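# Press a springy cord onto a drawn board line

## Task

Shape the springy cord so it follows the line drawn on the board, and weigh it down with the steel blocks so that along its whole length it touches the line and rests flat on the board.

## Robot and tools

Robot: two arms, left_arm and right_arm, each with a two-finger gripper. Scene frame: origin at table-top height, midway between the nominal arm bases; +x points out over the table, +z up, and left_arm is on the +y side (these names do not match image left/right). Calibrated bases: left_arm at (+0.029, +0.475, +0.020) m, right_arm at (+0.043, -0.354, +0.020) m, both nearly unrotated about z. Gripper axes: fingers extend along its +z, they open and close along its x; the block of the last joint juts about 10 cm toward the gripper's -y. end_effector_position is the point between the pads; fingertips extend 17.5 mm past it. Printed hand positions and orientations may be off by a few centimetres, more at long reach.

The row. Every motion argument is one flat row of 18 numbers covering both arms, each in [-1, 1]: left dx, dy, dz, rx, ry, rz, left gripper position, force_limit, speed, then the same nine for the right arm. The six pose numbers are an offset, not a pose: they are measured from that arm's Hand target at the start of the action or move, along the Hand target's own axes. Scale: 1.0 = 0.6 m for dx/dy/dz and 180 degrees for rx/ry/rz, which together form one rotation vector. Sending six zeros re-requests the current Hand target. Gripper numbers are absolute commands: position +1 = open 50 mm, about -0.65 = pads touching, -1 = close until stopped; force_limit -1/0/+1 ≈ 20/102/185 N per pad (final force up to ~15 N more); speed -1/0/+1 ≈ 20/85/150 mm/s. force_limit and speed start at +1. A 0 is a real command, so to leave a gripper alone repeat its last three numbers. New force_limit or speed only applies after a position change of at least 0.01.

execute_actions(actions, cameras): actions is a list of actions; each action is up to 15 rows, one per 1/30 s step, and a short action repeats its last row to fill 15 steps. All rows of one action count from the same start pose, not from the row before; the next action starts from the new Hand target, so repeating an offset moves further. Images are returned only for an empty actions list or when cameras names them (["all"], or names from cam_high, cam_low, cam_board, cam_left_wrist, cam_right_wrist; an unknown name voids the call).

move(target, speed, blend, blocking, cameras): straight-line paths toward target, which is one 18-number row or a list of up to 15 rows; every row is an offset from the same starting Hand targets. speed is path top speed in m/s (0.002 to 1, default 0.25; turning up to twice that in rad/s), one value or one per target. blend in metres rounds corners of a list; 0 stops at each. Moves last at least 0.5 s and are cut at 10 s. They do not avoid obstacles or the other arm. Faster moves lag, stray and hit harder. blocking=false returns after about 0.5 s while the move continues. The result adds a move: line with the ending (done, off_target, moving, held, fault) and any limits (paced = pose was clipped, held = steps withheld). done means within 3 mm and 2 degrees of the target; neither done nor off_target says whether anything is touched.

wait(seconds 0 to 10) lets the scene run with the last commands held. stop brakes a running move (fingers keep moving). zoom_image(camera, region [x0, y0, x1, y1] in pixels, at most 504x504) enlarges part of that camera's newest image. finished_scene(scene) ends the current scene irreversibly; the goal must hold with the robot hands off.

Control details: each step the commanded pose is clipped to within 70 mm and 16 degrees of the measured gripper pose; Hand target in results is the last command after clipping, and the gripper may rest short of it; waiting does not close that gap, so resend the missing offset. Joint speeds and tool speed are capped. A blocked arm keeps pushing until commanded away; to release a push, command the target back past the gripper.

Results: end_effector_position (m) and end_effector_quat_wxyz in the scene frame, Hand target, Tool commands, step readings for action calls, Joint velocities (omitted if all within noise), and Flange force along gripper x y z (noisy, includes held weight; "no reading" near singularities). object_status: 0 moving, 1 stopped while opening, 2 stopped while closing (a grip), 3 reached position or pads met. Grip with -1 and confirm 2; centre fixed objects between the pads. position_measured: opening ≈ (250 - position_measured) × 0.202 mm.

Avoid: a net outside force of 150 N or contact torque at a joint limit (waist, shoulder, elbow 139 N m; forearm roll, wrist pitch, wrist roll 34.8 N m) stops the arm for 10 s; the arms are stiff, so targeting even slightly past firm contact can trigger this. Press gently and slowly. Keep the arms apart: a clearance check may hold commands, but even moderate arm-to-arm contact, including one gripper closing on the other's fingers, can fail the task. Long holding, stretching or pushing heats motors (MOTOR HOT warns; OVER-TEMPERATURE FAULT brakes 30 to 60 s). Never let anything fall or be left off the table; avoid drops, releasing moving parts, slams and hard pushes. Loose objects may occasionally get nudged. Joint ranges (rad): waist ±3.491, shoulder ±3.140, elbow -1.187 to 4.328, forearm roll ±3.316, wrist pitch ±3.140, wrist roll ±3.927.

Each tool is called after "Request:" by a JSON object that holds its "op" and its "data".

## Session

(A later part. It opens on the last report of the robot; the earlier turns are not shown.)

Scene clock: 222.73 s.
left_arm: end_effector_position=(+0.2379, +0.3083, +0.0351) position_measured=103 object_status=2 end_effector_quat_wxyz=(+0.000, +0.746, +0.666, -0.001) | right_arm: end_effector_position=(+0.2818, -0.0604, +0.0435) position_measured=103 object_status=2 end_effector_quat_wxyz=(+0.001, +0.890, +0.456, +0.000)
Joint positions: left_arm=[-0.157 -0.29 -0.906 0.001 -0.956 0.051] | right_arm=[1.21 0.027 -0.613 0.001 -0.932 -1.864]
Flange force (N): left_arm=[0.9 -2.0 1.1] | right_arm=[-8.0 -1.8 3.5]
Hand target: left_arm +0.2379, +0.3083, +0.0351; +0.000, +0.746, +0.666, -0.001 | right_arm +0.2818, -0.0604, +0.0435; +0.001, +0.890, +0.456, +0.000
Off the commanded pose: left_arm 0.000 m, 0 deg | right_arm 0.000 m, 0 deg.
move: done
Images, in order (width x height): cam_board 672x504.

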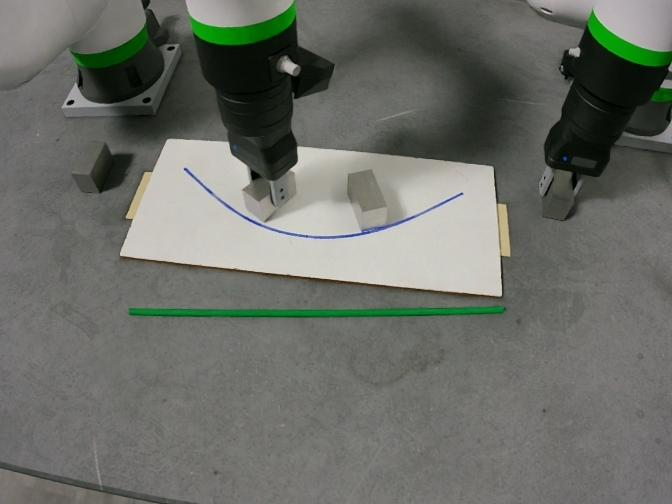

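Request:
{"op": "move", "data": {"target": [[0.005,0,0,0,0,0,-0.98,-0.8,0.5,0,-0.0017,0.0017,0,0,0,-1,-0.8,0],[0,0,0,0,0,0,1,-0.8,0.5,0,-0.0017,0.0017,0,0,0,1,-0.8,0.5],[0,0,-0.1415,0,0,0,1,-0.8,0.5,0,-0.0017,-0.1275,0,0,0,1,-0.8,0.5],[-0.2452,0.3267,-0.1,0,0,0.438,1,-0.8,0.5,0.0453,0.2902,-0.1,0,0,0.2755,1,-0.8,0.5],[-0.2452,0.3267,-0.0748,0,0,0.438,1,-0.8,0.5,0.0453,0.2902,-0.0608,0,0,0.2755,1,-0.8,0.5]], "speed": [0.05,0.1,0.25,0.35,0.15], "blend": [0,0,0.02,0.02,0], "cameras": ["cam_board","cam_left_wrist","cam_right_wrist"]}}

Request:
{"op": "zoom_image", "data": {"camera": "cam_board", "region": [200, 150, 400, 270]}}

Scene clock: 245.57 s.
left_arm: end_effector_position=(+0.4161, +0.1400, +0.0798) position_measured=3 object_status=3 end_effector_quat_wxyz=(+0.000, +0.999, +0.041, -0.001) | right_arm: end_effector_position=(+0.4389, -0.1401, +0.0802) position_measured=3 object_status=3 end_effector_quat_wxyz=(+0.001, +0.999, +0.040, +0.000)
Joint positions: left_arm=[-0.448 0.289 -0.205 0.002 -1.078 -1.034] | right_arm=[0.761 0.145 -0.381 0.002 -1.046 -2.28]
Flange force (N): left_arm=[1.1 0.2 0.6] | right_arm=[-9.3 3.0 -1.4]
Hand target: left_arm +0.4161, +0.1400, +0.0798; +0.000, +0.999, +0.041, -0.001 | right_arm +0.4389, -0.1401, +0.0801; +0.001, +0.999, +0.040, +0.000
Off the commanded pose: left_arm 0.000 m, 0 deg | right_arm 0.000 m, 0 deg.
move: done; blend cut to 0.0118 m at target 4
Images, in order (width x height): cam_board 672x504, cam_left_wrist 672x504, cam_right_wrist 672x504.

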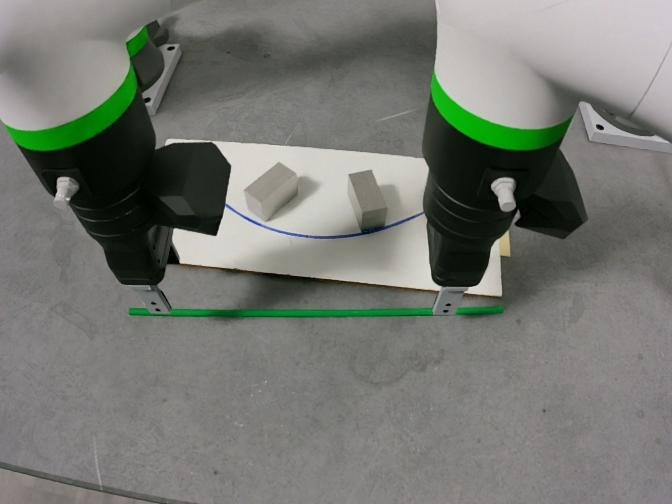

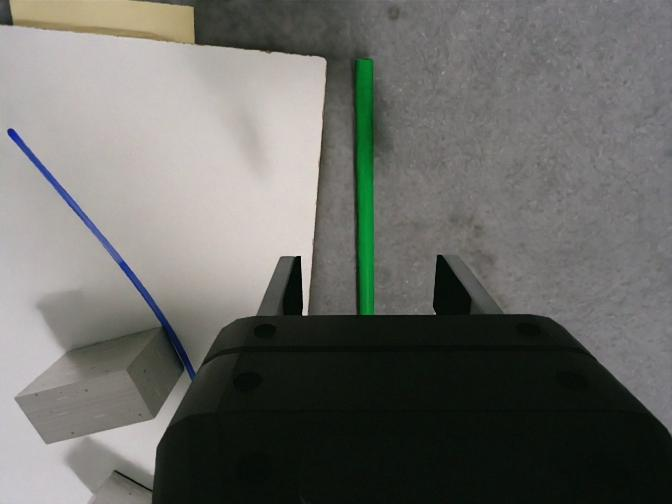

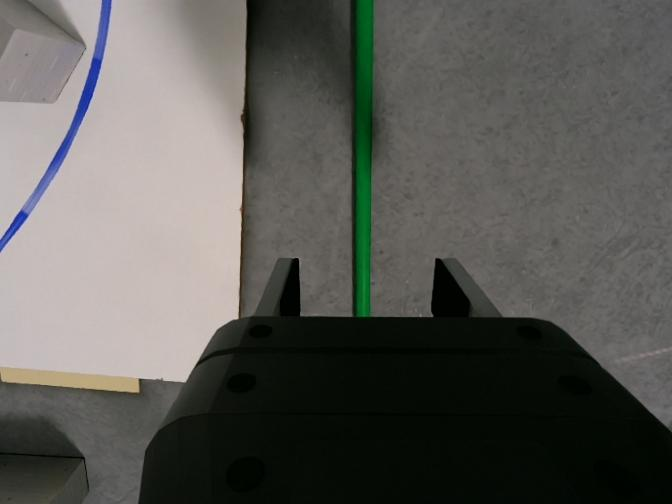

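Scaled by 2.520.

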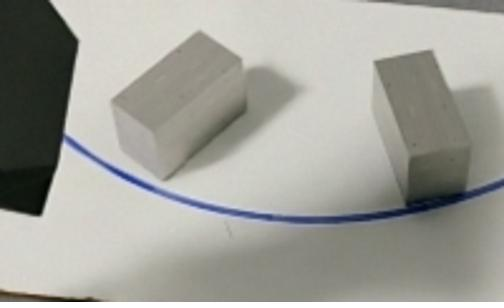

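Request:
{"op": "move", "data": {"target": [[0,0,0.08,0,0,0,1,-0.8,0.5,0,0,0.08,0,0,0,1,-0.8,0.5],[0,0,0.0955,0,0,0,1,-0.8,0.5,0,0,0.0962,0,0,0,1,-0.8,0.5]], "speed": [0.2,0.04], "blend": [0.01,0]}}

Scene clock: 249.57 s.
left_arm: end_effector_position=(+0.4155, +0.1401, +0.0266) position_measured=3 object_status=3 end_effector_quat_wxyz=(+0.000, +0.999, +0.041, -0.002) | right_arm: end_effector_position=(+0.4389, -0.1402, +0.0225) position_measured=3 object_status=3 end_effector_quat_wxyz=(+0.001, +0.999, +0.040, +0.000)
Joint positions: left_arm=[-0.448 0.359 -0.256 0.003 -0.959 -1.034] | right_arm=[0.76 0.232 -0.439 0.002 -0.902 -2.28]
Flange force (N): left_arm=[-1.2 -1.4 -0.3] | right_arm=[-7.2 1.9 -1.9]
Flange force when the fault began (N): left_arm=[-16.2 -45.2 -137.3]
Hand target: left_arm +0.4155, +0.1401, +0.0266; +0.000, +0.999, +0.041, -0.002 (not the last commanded pose) | right_arm +0.4389, -0.1402, +0.0224; +0.001, +0.999, +0.040, +0.000
Tool commands: left_gripper/position=+1.0 left_gripper/force_limit=-0.796078 left_gripper/speed=+0.498039 right_gripper/position=+1.0 right_gripper/force_limit=-0.8 right_gripper/speed=+0.5
Off the commanded pose: left_arm 0.004 m, 0 deg | right_arm 0.000 m, 0 deg.
FORCE FAULT: contact force on the left arm reached its limit, and that arm stopped. The contact can be on any part of that arm, not only on its tool. That arm's remaining commands of this call were not run. That arm is still stopped at the end of this call. That arm stays stopped for about 10 more seconds. Until then a move that you send moves the other arm only, and its call returns only when the move has ended. Once the stop has ended, the next robot result says so. If the stop ends while you think or write, that arm runs what you send next, counted from a new Hand target: where the arm stands when the stop ends. While its stop runs, that arm takes no new command, but its gripper still runs the gripper command that each later call begins with. Until it ends, the stop uses up actions while you think or wait. An arm that is not stopped still takes commands.
move: fault (left_arm); blend cut to 0.0049 m at target 1

Request:
{"op": "wait", "data": {"seconds": 7}}

Request:
{"op": "wait", "data": {"seconds": 1}}

Scene clock: 259.83 s.
left_arm: end_effector_position=(+0.4155, +0.1401, +0.0266) position_measured=3 object_status=3 end_effector_quat_wxyz=(+0.000, +0.999, +0.041, -0.002) | right_arm: end_effector_position=(+0.4389, -0.1402, +0.0224) position_measured=3 object_status=3 end_effector_quat_wxyz=(+0.001, +0.999, +0.040, +0.000)
Joint positions: left_arm=[-0.448 0.359 -0.256 0.003 -0.959 -1.034] | right_arm=[0.76 0.232 -0.439 0.002 -0.902 -2.28]
Flange force (N): left_arm=[-0.6 -1.5 -0.2] | right_arm=[-7.6 2.2 -2.4]
Hand target: left_arm +0.4155, +0.1401, +0.0266; +0.000, +0.999, +0.041, -0.002 (not the last commanded pose) | right_arm +0.4389, -0.1402, +0.0224; +0.001, +0.999, +0.040, +0.000
Tool commands: left_gripper/position=+1.0 left_gripper/force_limit=-0.796078 left_gripper/speed=+0.498039 right_gripper/position=+1.0 right_gripper/force_limit=-0.8 right_gripper/speed=+0.5
Off the commanded pose: left_arm 0.004 m, 0 deg | right_arm 0.000 m, 0 deg.
FORCE FAULT, CONTINUED: the left arm's stop, for the force fault that an earlier result reported, is over. The rest of the stop counts as 20 of the actions that you can send in this scene. That arm's target is now where it stood when the stop ended, not its last command. That arm accepts commands again.
wait: 7.00 s; at rest from the start

Scene clock: 260.83 s.
left_arm: end_effector_position=(+0.4155, +0.1401, +0.0266) position_measured=3 object_status=3 end_effector_quat_wxyz=(+0.000, +0.999, +0.041, -0.002) | right_arm: end_effector_position=(+0.4389, -0.1402, +0.0224) position_measured=3 object_status=3 end_effector_quat_wxyz=(+0.001, +0.999, +0.040, +0.000)
Joint positions: left_arm=[-0.448 0.359 -0.256 0.003 -0.959 -1.034] | right_arm=[0.76 0.232 -0.439 0.002 -0.902 -2.28]
Flange force (N): left_arm=[-0.3 -0.8 -0.3] | right_arm=[-7.7 2.2 -2.4]
Hand target: left_arm +0.4155, +0.1401, +0.0266; +0.000, +0.999, +0.041, -0.002 (not the last commanded pose) | right_arm +0.4389, -0.1402, +0.0224; +0.001, +0.999, +0.040, +0.000
Tool commands: left_gripper/position=+1.0 left_gripper/force_limit=-0.796078 left_gripper/speed=+0.498039 right_gripper/position=+1.0 right_gripper/force_limit=-0.8 right_gripper/speed=+0.5
Off the commanded pose: left_arm 0.004 m, 0 deg | right_arm 0.000 m, 0 deg.
wait: 1.00 s; at rest by 0.17 s

Request:
{"op": "move", "data": {"target": [[0,0,-0.015,0,0,0,0.99,-0.8,0.5,0,0,0,0,0,0,1,-0.8,0.5],[0,0,-0.015,0,0,0,0,-0.8,0.5,0,0,0,0,0,0,0,-0.8,0.5],[0,0,0.0102,0,0,0,0,-0.8,0.5,0,0,0.0032,0,0,0,0,-0.8,0.5]], "speed": [0.05,0.05,0.03], "cameras": ["cam_board","cam_left_wrist","cam_right_wrist"]}}

Scene clock: 265.63 s.
left_arm: end_effector_position=(+0.4155, +0.1401, +0.0205) position_measured=152 object_status=3 end_effector_quat_wxyz=(+0.000, +0.999, +0.041, -0.002) | right_arm: end_effector_position=(+0.4389, -0.1402, +0.0205) position_measured=152 object_status=3 end_effector_quat_wxyz=(+0.001, +0.999, +0.040, +0.000)
Joint positions: left_arm=[-0.448 0.368 -0.261 0.003 -0.945 -1.034] | right_arm=[0.76 0.235 -0.44 0.002 -0.897 -2.28]
Flange force (N): left_arm=[-1.1 -1.3 -0.3] | right_arm=[-7.6 2.2 -2.2]
Hand target: left_arm +0.4155, +0.1401, +0.0204; +0.000, +0.999, +0.041, -0.002 | right_arm +0.4389, -0.1402, +0.0205; +0.001, +0.999, +0.040, +0.000
Off the commanded pose: left_arm 0.000 m, 0 deg | right_arm 0.000 m, 0 deg.
move: done
Images, in order (width x height): cam_board 672x504, cam_left_wrist 672x504, cam_right_wrist 672x504.

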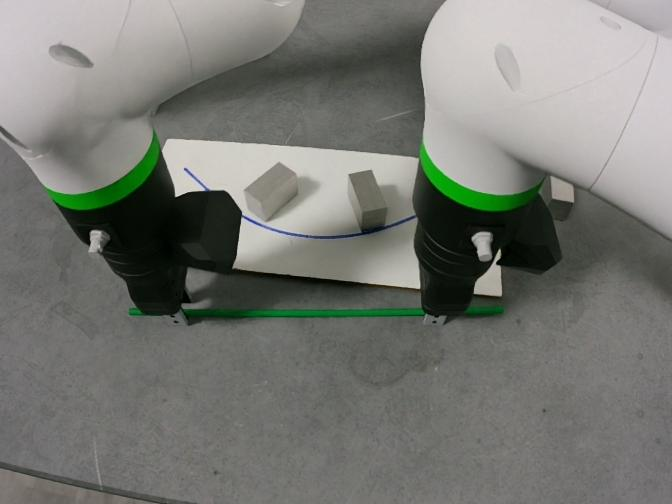

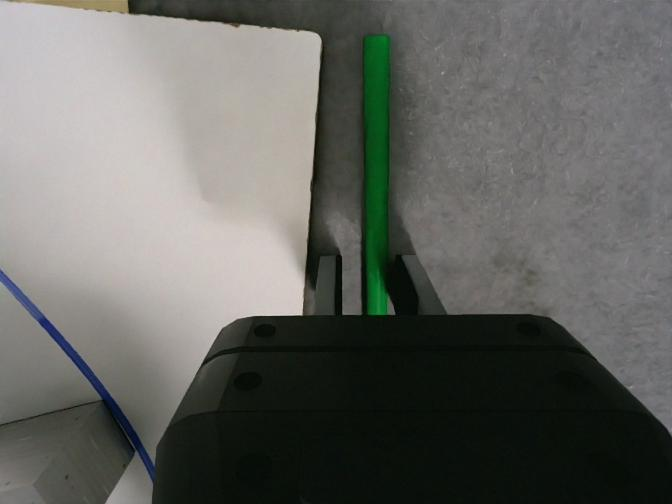

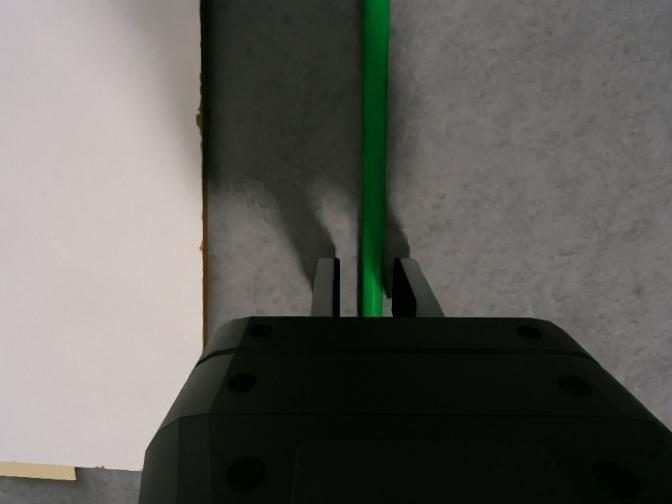

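Request:
{"op": "move", "data": {"target": [[0,0,0.0016,0,0,0,0,-0.8,0.5,0,0,0.0016,0,0,0,0,-0.8,0.5],[0,0,0.0016,0,0,0,-1,-0.8,0,0,0,0.0016,0,0,0,-1,-0.8,0],[0,0,-0.0493,0,0,0,-1,-0.8,0,0,0,-0.0493,0,0,0,-1,-0.8,0],[-0.1444,0.0175,-0.0493,0,0,0.0406,-1,-0.8,0,-0.205,0.0134,-0.0493,0,0,0.0406,-1,-0.8,0]], "speed": [0.03,0.1,0.08,0.12], "cameras": ["cam_board","cam_left_wrist","cam_right_wrist"]}}

Scene clock: 282.03 s.
left_arm: end_effector_position=(+0.3301, +0.1226, +0.0503) position_measured=215 object_status=2 end_effector_quat_wxyz=(+0.000, +1.000, -0.023, -0.002) | right_arm: end_effector_position=(+0.3170, -0.1581, +0.0501) position_measured=215 object_status=2 end_effector_quat_wxyz=(+0.001, +1.000, -0.023, +0.000)
Joint positions: left_arm=[-0.571 0.219 -0.375 0.003 -0.979 -1.04] | right_arm=[0.989 -0.097 -0.713 0.001 -0.956 -2.636]
Flange force (N): left_arm=[-1.0 -3.6 -0.3] | right_arm=[-7.5 5.4 -0.3]
Hand target: left_arm +0.3301, +0.1225, +0.0503; +0.000, +1.000, -0.023, -0.002 | right_arm +0.3170, -0.1581, +0.0501; +0.001, +1.000, -0.023, +0.000
Off the commanded pose: left_arm 0.000 m, 0 deg | right_arm 0.000 m, 0 deg.
move: done
Images, in order (width x height): cam_board 672x504, cam_left_wrist 672x504, cam_right_wrist 672x504.

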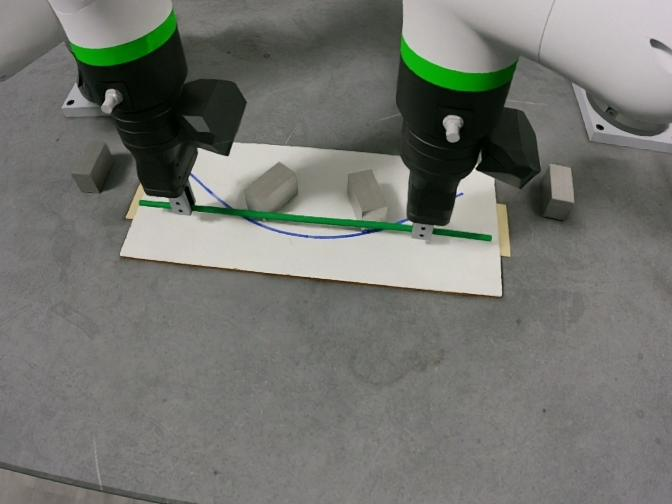

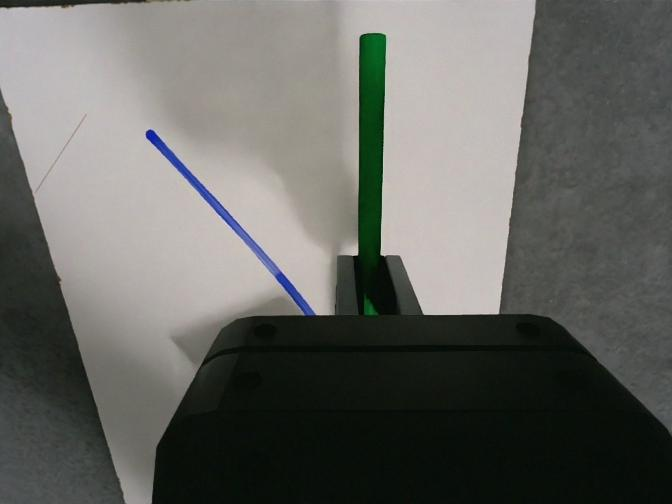

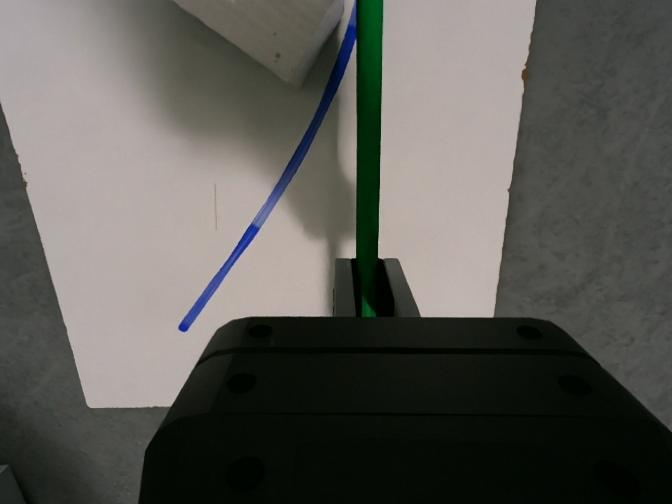

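Request:
{"op": "move", "data": {"target": [[0,0,0.0378,0,0,0,-1,-0.8,0,0,0,0.0377,0,0,0,-1,-0.8,0],[0,0,0.0378,0,0,0,0,-0.8,0.2,0,0,0.0377,0,0,0,0,-0.8,0.2],[0,0,-0.0828,0,0,0,0,-0.8,0.2,0,0,-0.1165,0,0,0,0,-0.8,0.2],[-0.1677,-0.3022,-0.0828,0,0,-0.4783,0,-0.8,0.5,-0.1057,0.2767,-0.1165,0,0,-0.503,0,-0.8,0.5],[-0.1677,-0.3022,-0.0828,0,0,-0.4783,1,-0.8,0.5,-0.1057,0.2767,-0.1165,0,0,-0.503,1,-0.8,0.5],[-0.1677,-0.3022,0.0253,0,0,-0.4783,1,-0.8,0.5,-0.1057,0.2767,-0.1165,0,0,-0.503,1,-0.8,0.5]], "speed": [0.06,0.1,0.2,0.35,0.2,0.2], "blend": [0,0,0.02,0,0,0], "cameras": ["cam_board","cam_left_wrist","cam_right_wrist"]}}

Request:
{"op": "zoom_image", "data": {"camera": "cam_board", "region": [110, 130, 520, 310]}}

Scene clock: 297.30 s.
left_arm: end_effector_position=(+0.2378, +0.3083, +0.0354) position_measured=3 object_status=3 end_effector_quat_wxyz=(-0.001, +0.746, +0.666, -0.002) | right_arm: end_effector_position=(+0.2459, -0.3208, +0.1204) position_measured=3 object_status=3 end_effector_quat_wxyz=(+0.001, +0.720, +0.694, -0.001)
Joint positions: left_arm=[-0.158 -0.289 -0.905 0.001 -0.959 0.051] | right_arm=[0.821 -0.693 -0.894 0.001 -1.372 -0.887]
Flange force (N): left_arm=[2.6 -2.8 -2.5] | right_arm=no reading
Hand target: left_arm +0.2378, +0.3083, +0.0354; -0.001, +0.746, +0.666, -0.002 | right_arm +0.2459, -0.3208, +0.1204; +0.001, +0.720, +0.694, -0.001
Off the commanded pose: left_arm 0.000 m, 0 deg | right_arm 0.000 m, 0 deg.
move: done
Images, in order (width x height): cam_board 672x504, cam_left_wrist 672x504, cam_right_wrist 672x504.

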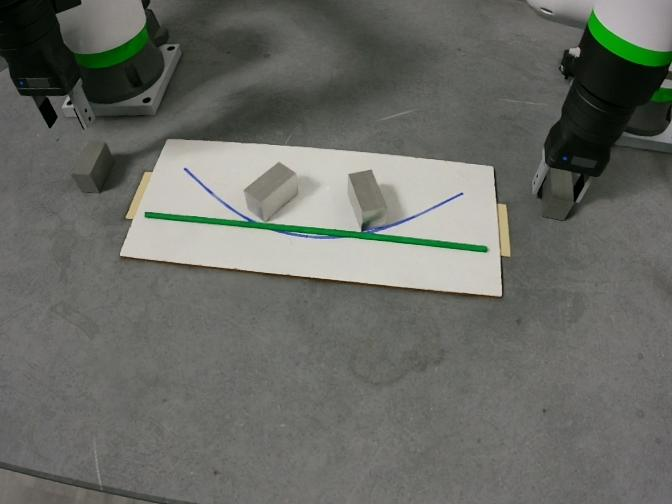

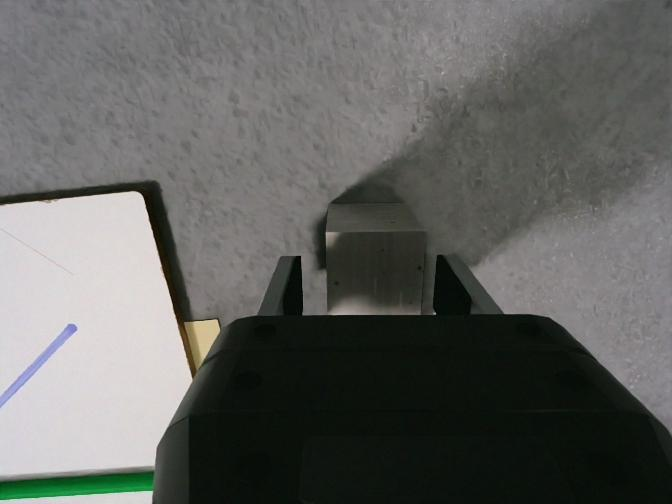

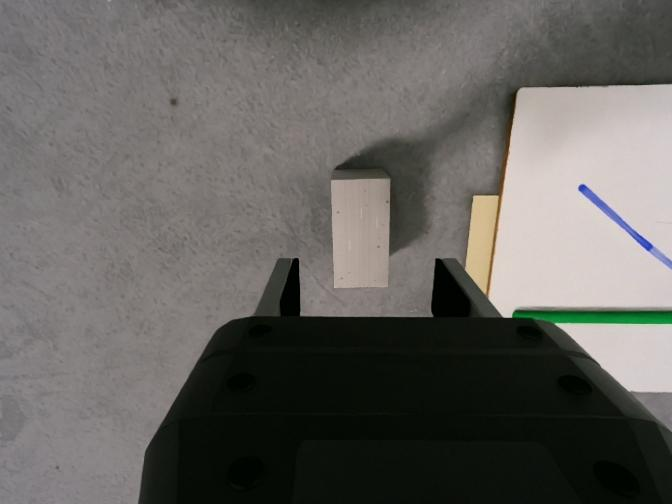

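Scaled by 1.229.

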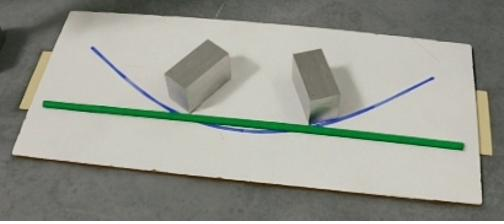

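Request:
{"op": "move", "data": {"target": [[0,0,0,0,0,0,1,-0.8,0.5,0.0016,-0.003,0.1423,0,0,0,1,-0.8,0.5],[0,0,0,0,0,0,-1,-0.8,0,0.0016,-0.003,0.1423,0,0,0,-1,-0.8,0],[0,0,-0.1077,0,0,0,-1,-0.8,0,0.0016,-0.003,0.034,0,0,0,-1,-0.8,0],[-0.1517,0.2642,-0.1077,0,0,-0.2417,-1,-0.8,0,0.1832,0.187,0.034,0,0,0.214,-1,-0.8,0],[-0.1517,0.2642,-0.0143,0,0,-0.2417,-1,-0.8,0,0.1832,0.187,0.1273,0,0,0.214,-1,-0.8,0]], "speed": [0.2,0.1,0.2,0.25,0.15], "blend": [0,0,0.02,0.02,0], "cameras": ["cam_board","cam_left_wrist","cam_right_wrist"]}}

Scene clock: 317.07 s.
left_arm: end_effector_position=(+0.3850, +0.1999, +0.0435) position_measured=103 object_status=2 end_effector_quat_wxyz=(-0.001, +0.446, +0.895, -0.001) | right_arm: end_effector_position=(+0.3621, -0.2153, +0.0438) position_measured=103 object_status=2 end_effector_quat_wxyz=(+0.001, +0.909, +0.417, +0.000)
Joint positions: left_arm=[-0.357 0.199 -0.419 0.002 -0.956 1.009] | right_arm=[0.766 -0.054 -0.693 0.002 -0.934 -1.505]
Flange force (N): left_arm=[0.1 0.2 6.1] | right_arm=[-6.6 -4.0 4.6]
Hand target: left_arm +0.3850, +0.1998, +0.0435; -0.001, +0.446, +0.895, -0.001 | right_arm +0.3621, -0.2153, +0.0438; +0.001, +0.909, +0.417, +0.000
Off the commanded pose: left_arm 0.000 m, 0 deg | right_arm 0.000 m, 0 deg.
move: done
Images, in order (width x height): cam_board 672x504, cam_left_wrist 672x504, cam_right_wrist 672x504.

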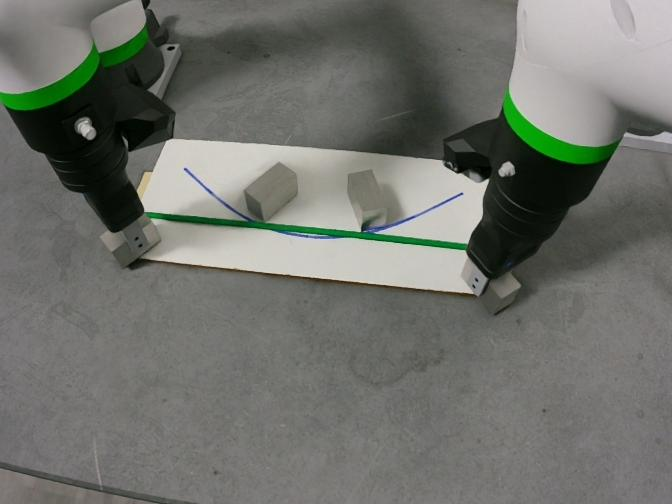

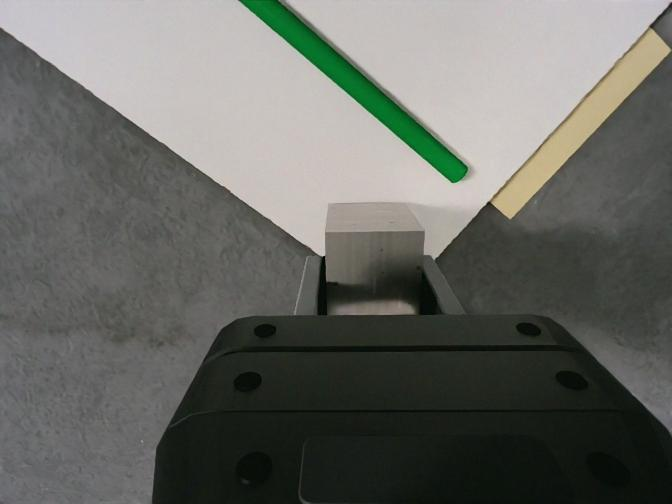

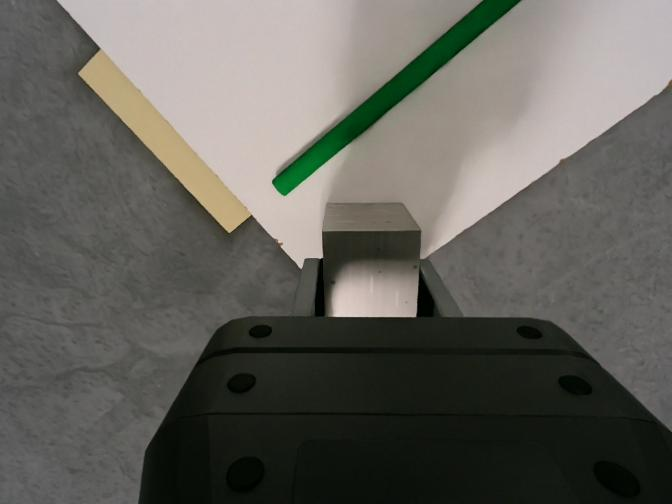

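Request:
{"op": "move", "data": {"target": [0.0898,-0.1293,0,0,0,0,-1,-0.8,0,-0.0887,-0.1195,0,0,0,0,-1,-0.8,0], "speed": 0.06, "cameras": ["cam_board","cam_left_wrist","cam_right_wrist"]}}

Request:
{"op": "zoom_image", "data": {"camera": "cam_board", "region": [110, 130, 520, 310]}}

Scene clock: 325.60 s.
left_arm: end_effector_position=(+0.2906, +0.1962, +0.0438) position_measured=103 object_status=2 end_effector_quat_wxyz=(-0.001, +0.446, +0.895, -0.001) | right_arm: end_effector_position=(+0.2730, -0.2090, +0.0437) position_measured=103 object_status=2 end_effector_quat_wxyz=(+0.001, +0.909, +0.417, +0.000)
Joint positions: left_arm=[-0.461 0.037 -0.603 0.003 -0.934 1.113] | right_arm=[1.033 -0.291 -0.882 0.001 -0.982 -1.772]
Flange force (N): left_arm=[2.5 0.7 4.6] | right_arm=[-8.1 -5.2 4.4]
Hand target: left_arm +0.2906, +0.1962, +0.0438; -0.001, +0.446, +0.895, -0.001 | right_arm +0.2730, -0.2090, +0.0438; +0.001, +0.909, +0.417, +0.000
Off the commanded pose: left_arm 0.000 m, 0 deg | right_arm 0.000 m, 0 deg.
move: done
Images, in order (width x height): cam_board 672x504, cam_left_wrist 672x504, cam_right_wrist 672x504.

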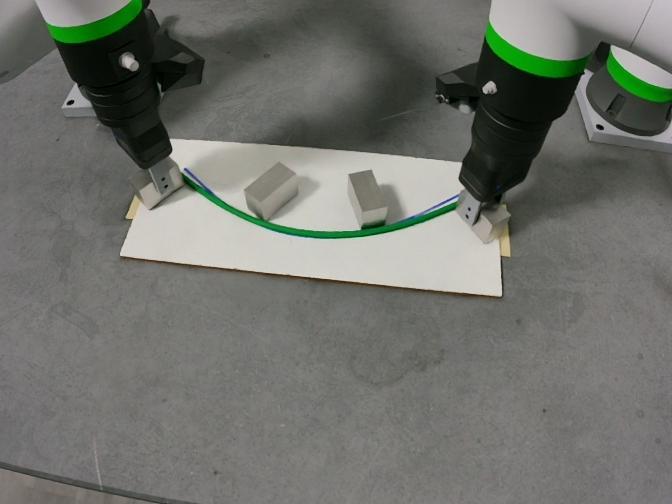

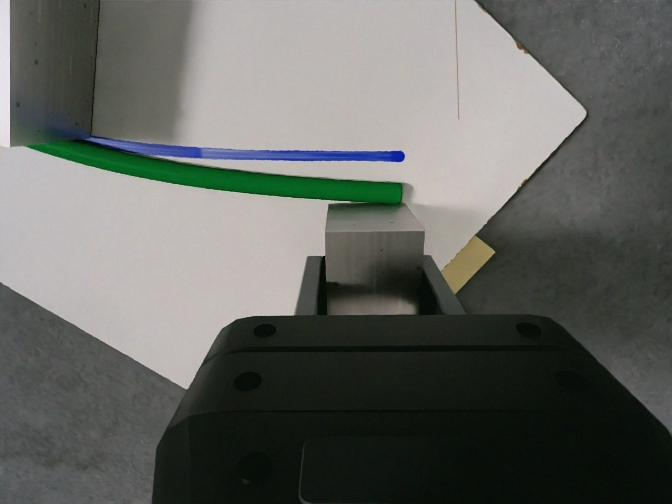

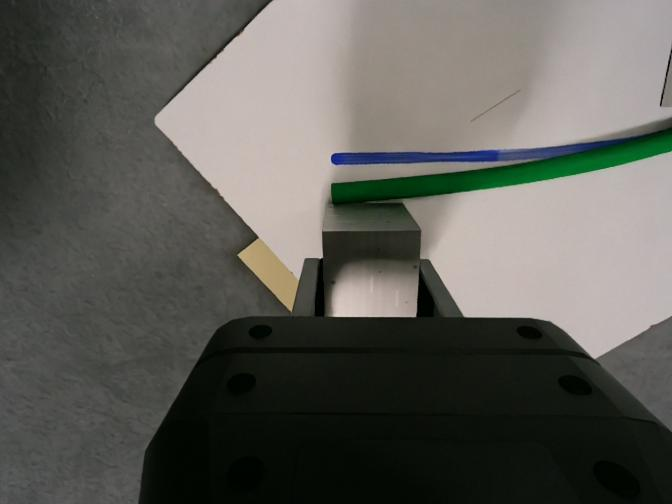

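Scaled by 1.229.

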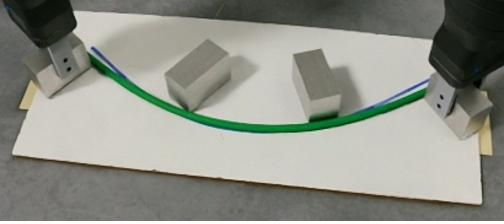

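Request:
{"op": "move", "data": {"target": [[0,-0.0202,0,0,0,0,-1,-0.8,0,0,-0.02,0,0,0,0,-1,-0.8,0],[0,-0.0202,0.002,0,0,0,-1,-0.8,0,0,-0.02,0.002,0,0,0,-1,-0.8,0]], "speed": 0.04, "cameras": ["cam_board","cam_left_wrist","cam_right_wrist"]}}

Request:
{"op": "zoom_image", "data": {"camera": "cam_board", "region": [160, 150, 330, 250]}}

Request:
{"op": "zoom_image", "data": {"camera": "cam_board", "region": [320, 150, 490, 250]}}

Scene clock: 330.43 s.
left_arm: end_effector_position=(+0.2809, +0.1889, +0.0427) position_measured=103 object_status=2 end_effector_quat_wxyz=(-0.001, +0.446, +0.895, -0.001) | right_arm: end_effector_position=(+0.2639, -0.2012, +0.0426) position_measured=103 object_status=2 end_effector_quat_wxyz=(+0.001, +0.909, +0.417, +0.000)
Joint positions: left_arm=[-0.492 0.036 -0.607 0.003 -0.931 1.144] | right_arm=[1.083 -0.301 -0.892 0.001 -0.982 -1.822]
Flange force (N): left_arm=[0.9 0.6 5.0] | right_arm=[-8.8 -3.5 4.3]
Hand target: left_arm +0.2809, +0.1889, +0.0427; -0.001, +0.446, +0.895, -0.001 | right_arm +0.2639, -0.2012, +0.0425; +0.001, +0.909, +0.417, +0.000
Off the commanded pose: left_arm 0.000 m, 0 deg | right_arm 0.000 m, 0 deg.
move: done
Images, in order (width x height): cam_board 672x504, cam_left_wrist 672x504, cam_right_wrist 672x504.

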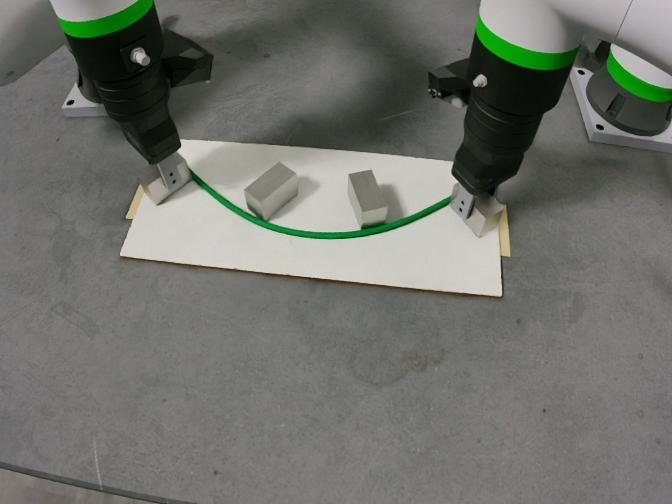

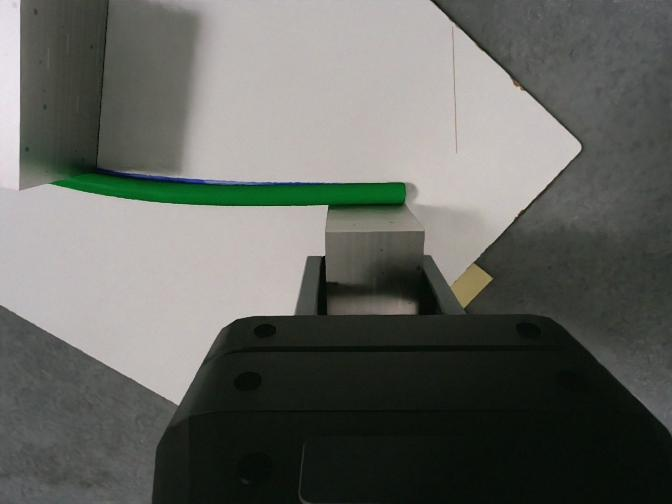

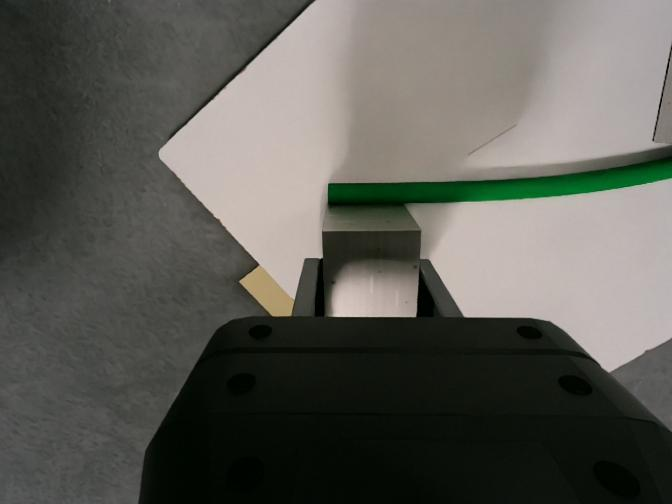

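Scaled by 2.965.

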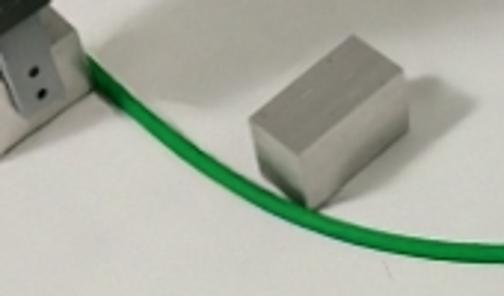

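Scaled by 2.965.

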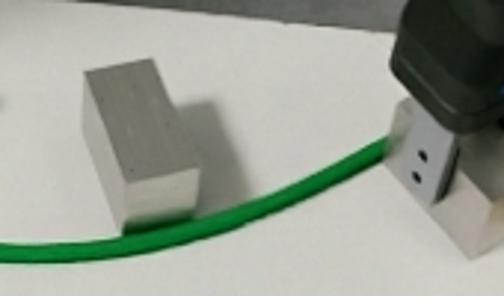

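Request:
{"op": "move", "data": {"target": [[0,-0.0027,-0.001,0,0,0,-1,-0.8,0,0,-0.001,-0.001,0,0,0,-1,-0.8,0],[0,-0.0027,0.0006,0,0,0,-1,-0.8,0,0,-0.001,0.0006,0,0,0,-1,-0.8,0],[0,-0.0027,0.0006,0,0,0,1,-0.8,-0.5,0,-0.001,0.0006,0,0,0,1,-0.8,-0.5]], "speed": 0.03, "cameras": ["cam_board","cam_left_wrist","cam_right_wrist"]}}

Scene clock: 336.47 s.
left_arm: end_effector_position=(+0.2796, +0.1879, +0.0423) position_measured=3 object_status=3 end_effector_quat_wxyz=(-0.001, +0.446, +0.895, -0.001) | right_arm: end_effector_position=(+0.2635, -0.2008, +0.0422) position_measured=3 object_status=0 end_effector_quat_wxyz=(+0.001, +0.909, +0.417, +0.000)
Joint positions: left_arm=[-0.496 0.036 -0.608 0.003 -0.929 1.148] | right_arm=[1.085 -0.3 -0.893 0.001 -0.98 -1.824]
Flange force (N): left_arm=[2.3 -0.3 0.0] | right_arm=[-8.2 -4.0 -1.2]
Hand target: left_arm +0.2796, +0.1879, +0.0423; -0.001, +0.446, +0.895, -0.001 | right_arm +0.2635, -0.2008, +0.0422; +0.001, +0.909, +0.417, +0.000
Off the commanded pose: left_arm 0.000 m, 0 deg | right_arm 0.000 m, 0 deg.
move: done
Images, in order (width x height): cam_board 672x504, cam_left_wrist 672x504, cam_right_wrist 672x504.

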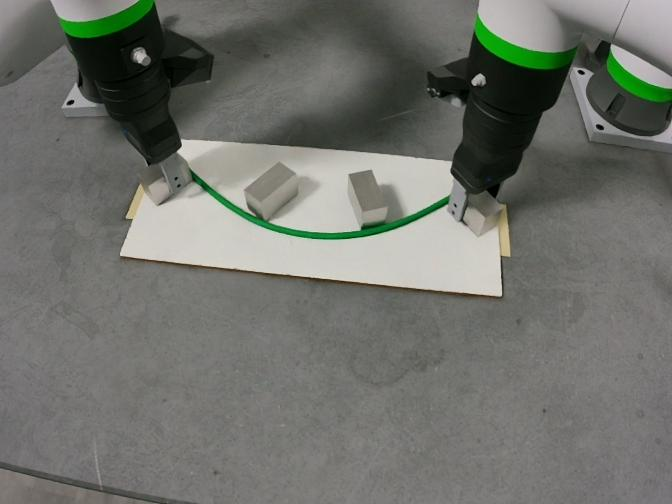

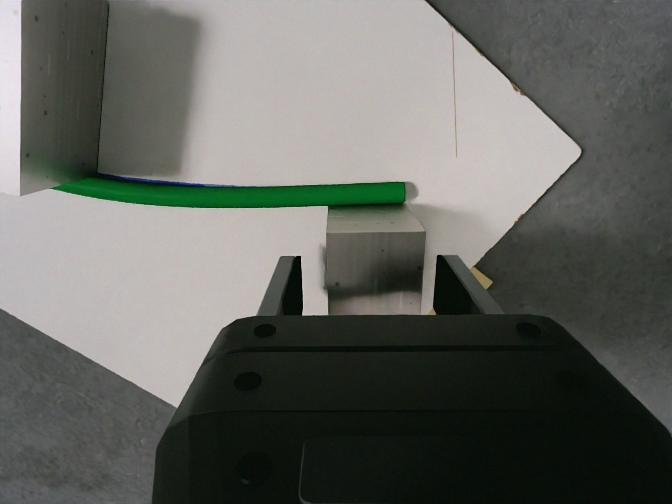

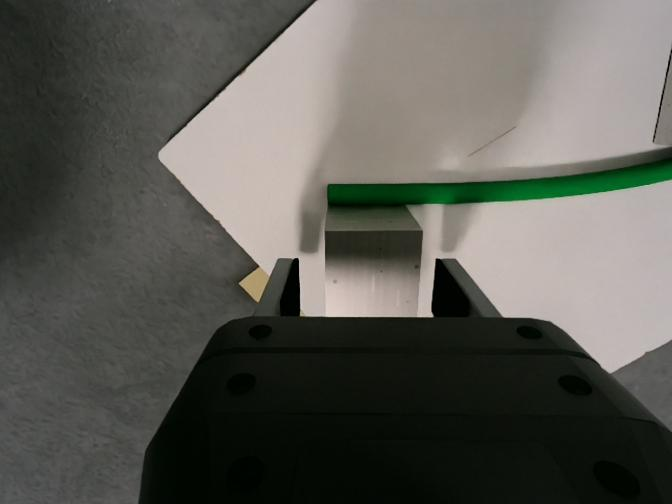

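Request:
{"op": "move", "data": {"target": [[0,0,-0.12,0,0,0,1,-0.8,0,0,0,-0.12,0,0,0,1,-0.8,0],[0,0.2,-0.2,0,0,0,1,-0.8,0,0,0.2,-0.2,0,0,0,1,-0.8,0]], "speed": 0.2, "blend": [0.03,0], "cameras": ["cam_board","cam_left_wrist","cam_right_wrist"]}}

Request:
{"op": "zoom_image", "data": {"camera": "cam_board", "region": [160, 150, 330, 250]}}

Request:
{"op": "zoom_image", "data": {"camera": "cam_board", "region": [320, 150, 490, 250]}}

Request:
{"op": "zoom_image", "data": {"camera": "cam_left_wrist", "region": [0, 0, 504, 315]}}

Request:
{"op": "zoom_image", "data": {"camera": "cam_right_wrist", "region": [168, 0, 671, 315]}}

Scene clock: 341.93 s.
left_arm: end_effector_position=(+0.3759, +0.2602, +0.1619) position_measured=3 object_status=3 end_effector_quat_wxyz=(-0.001, +0.446, +0.895, -0.001) | right_arm: end_effector_position=(+0.3545, -0.2787, +0.1623) position_measured=3 object_status=3 end_effector_quat_wxyz=(+0.001, +0.909, +0.417, +0.000)
Joint positions: left_arm=[-0.222 -0.048 -0.375 0.002 -1.247 0.875] | right_arm=[0.628 -0.296 -0.58 0.002 -1.288 -1.367]
Flange force (N): left_arm=[2.7 0.5 0.0] | right_arm=[-7.0 -6.0 2.0]
Hand target: left_arm +0.3759, +0.2602, +0.1619; -0.001, +0.446, +0.895, -0.001 | right_arm +0.3545, -0.2787, +0.1623; +0.001, +0.909, +0.417, +0.000
Off the commanded pose: left_arm 0.000 m, 0 deg | right_arm 0.000 m, 0 deg.
move: done
Images, in order (width x height): cam_board 672x504, cam_left_wrist 672x504, cam_right_wrist 672x504.

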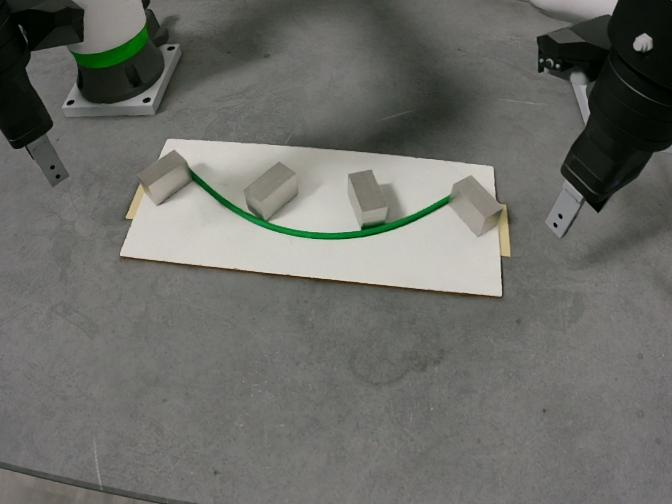

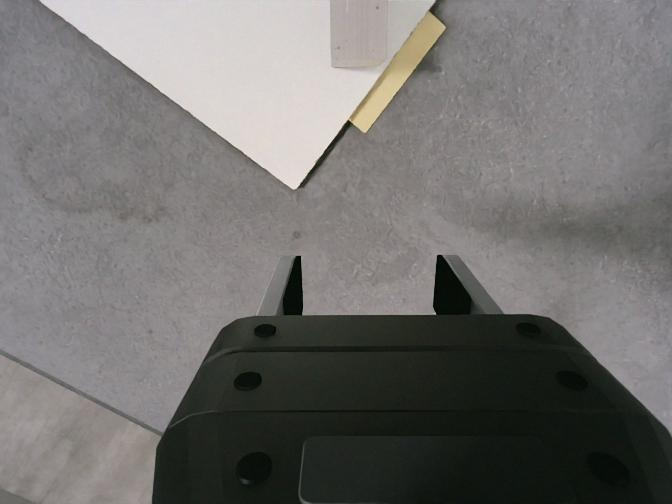

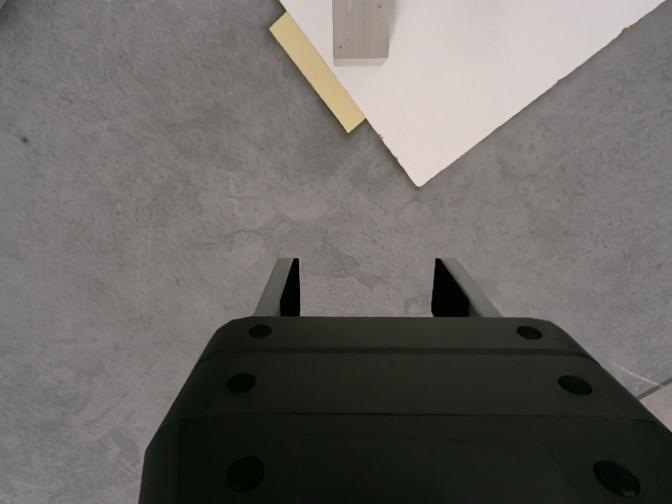

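Scaled by 2.965.

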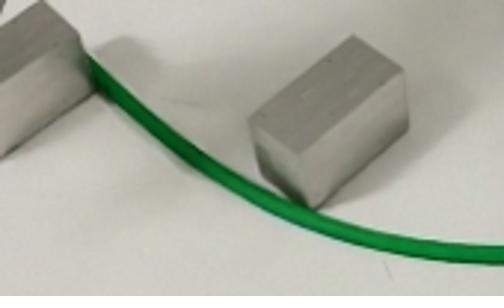

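Scaled by 2.965.

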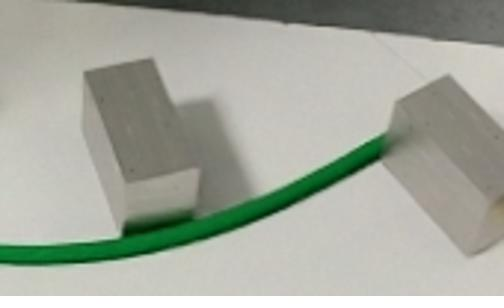

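Scaled by 1.000.

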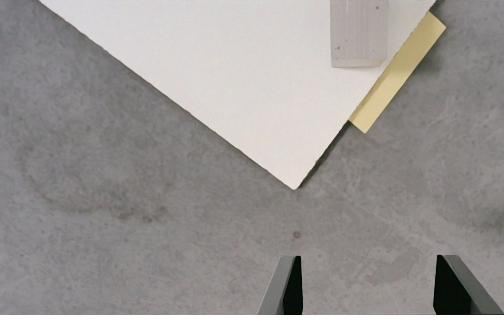

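Scaled by 1.002.

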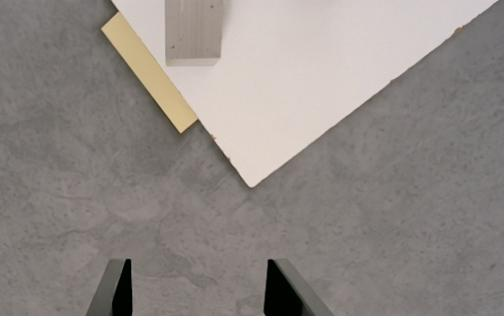

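Request:
{"op": "finished_scene", "data": {"scene": 1}}

The scene is finished: the task was done.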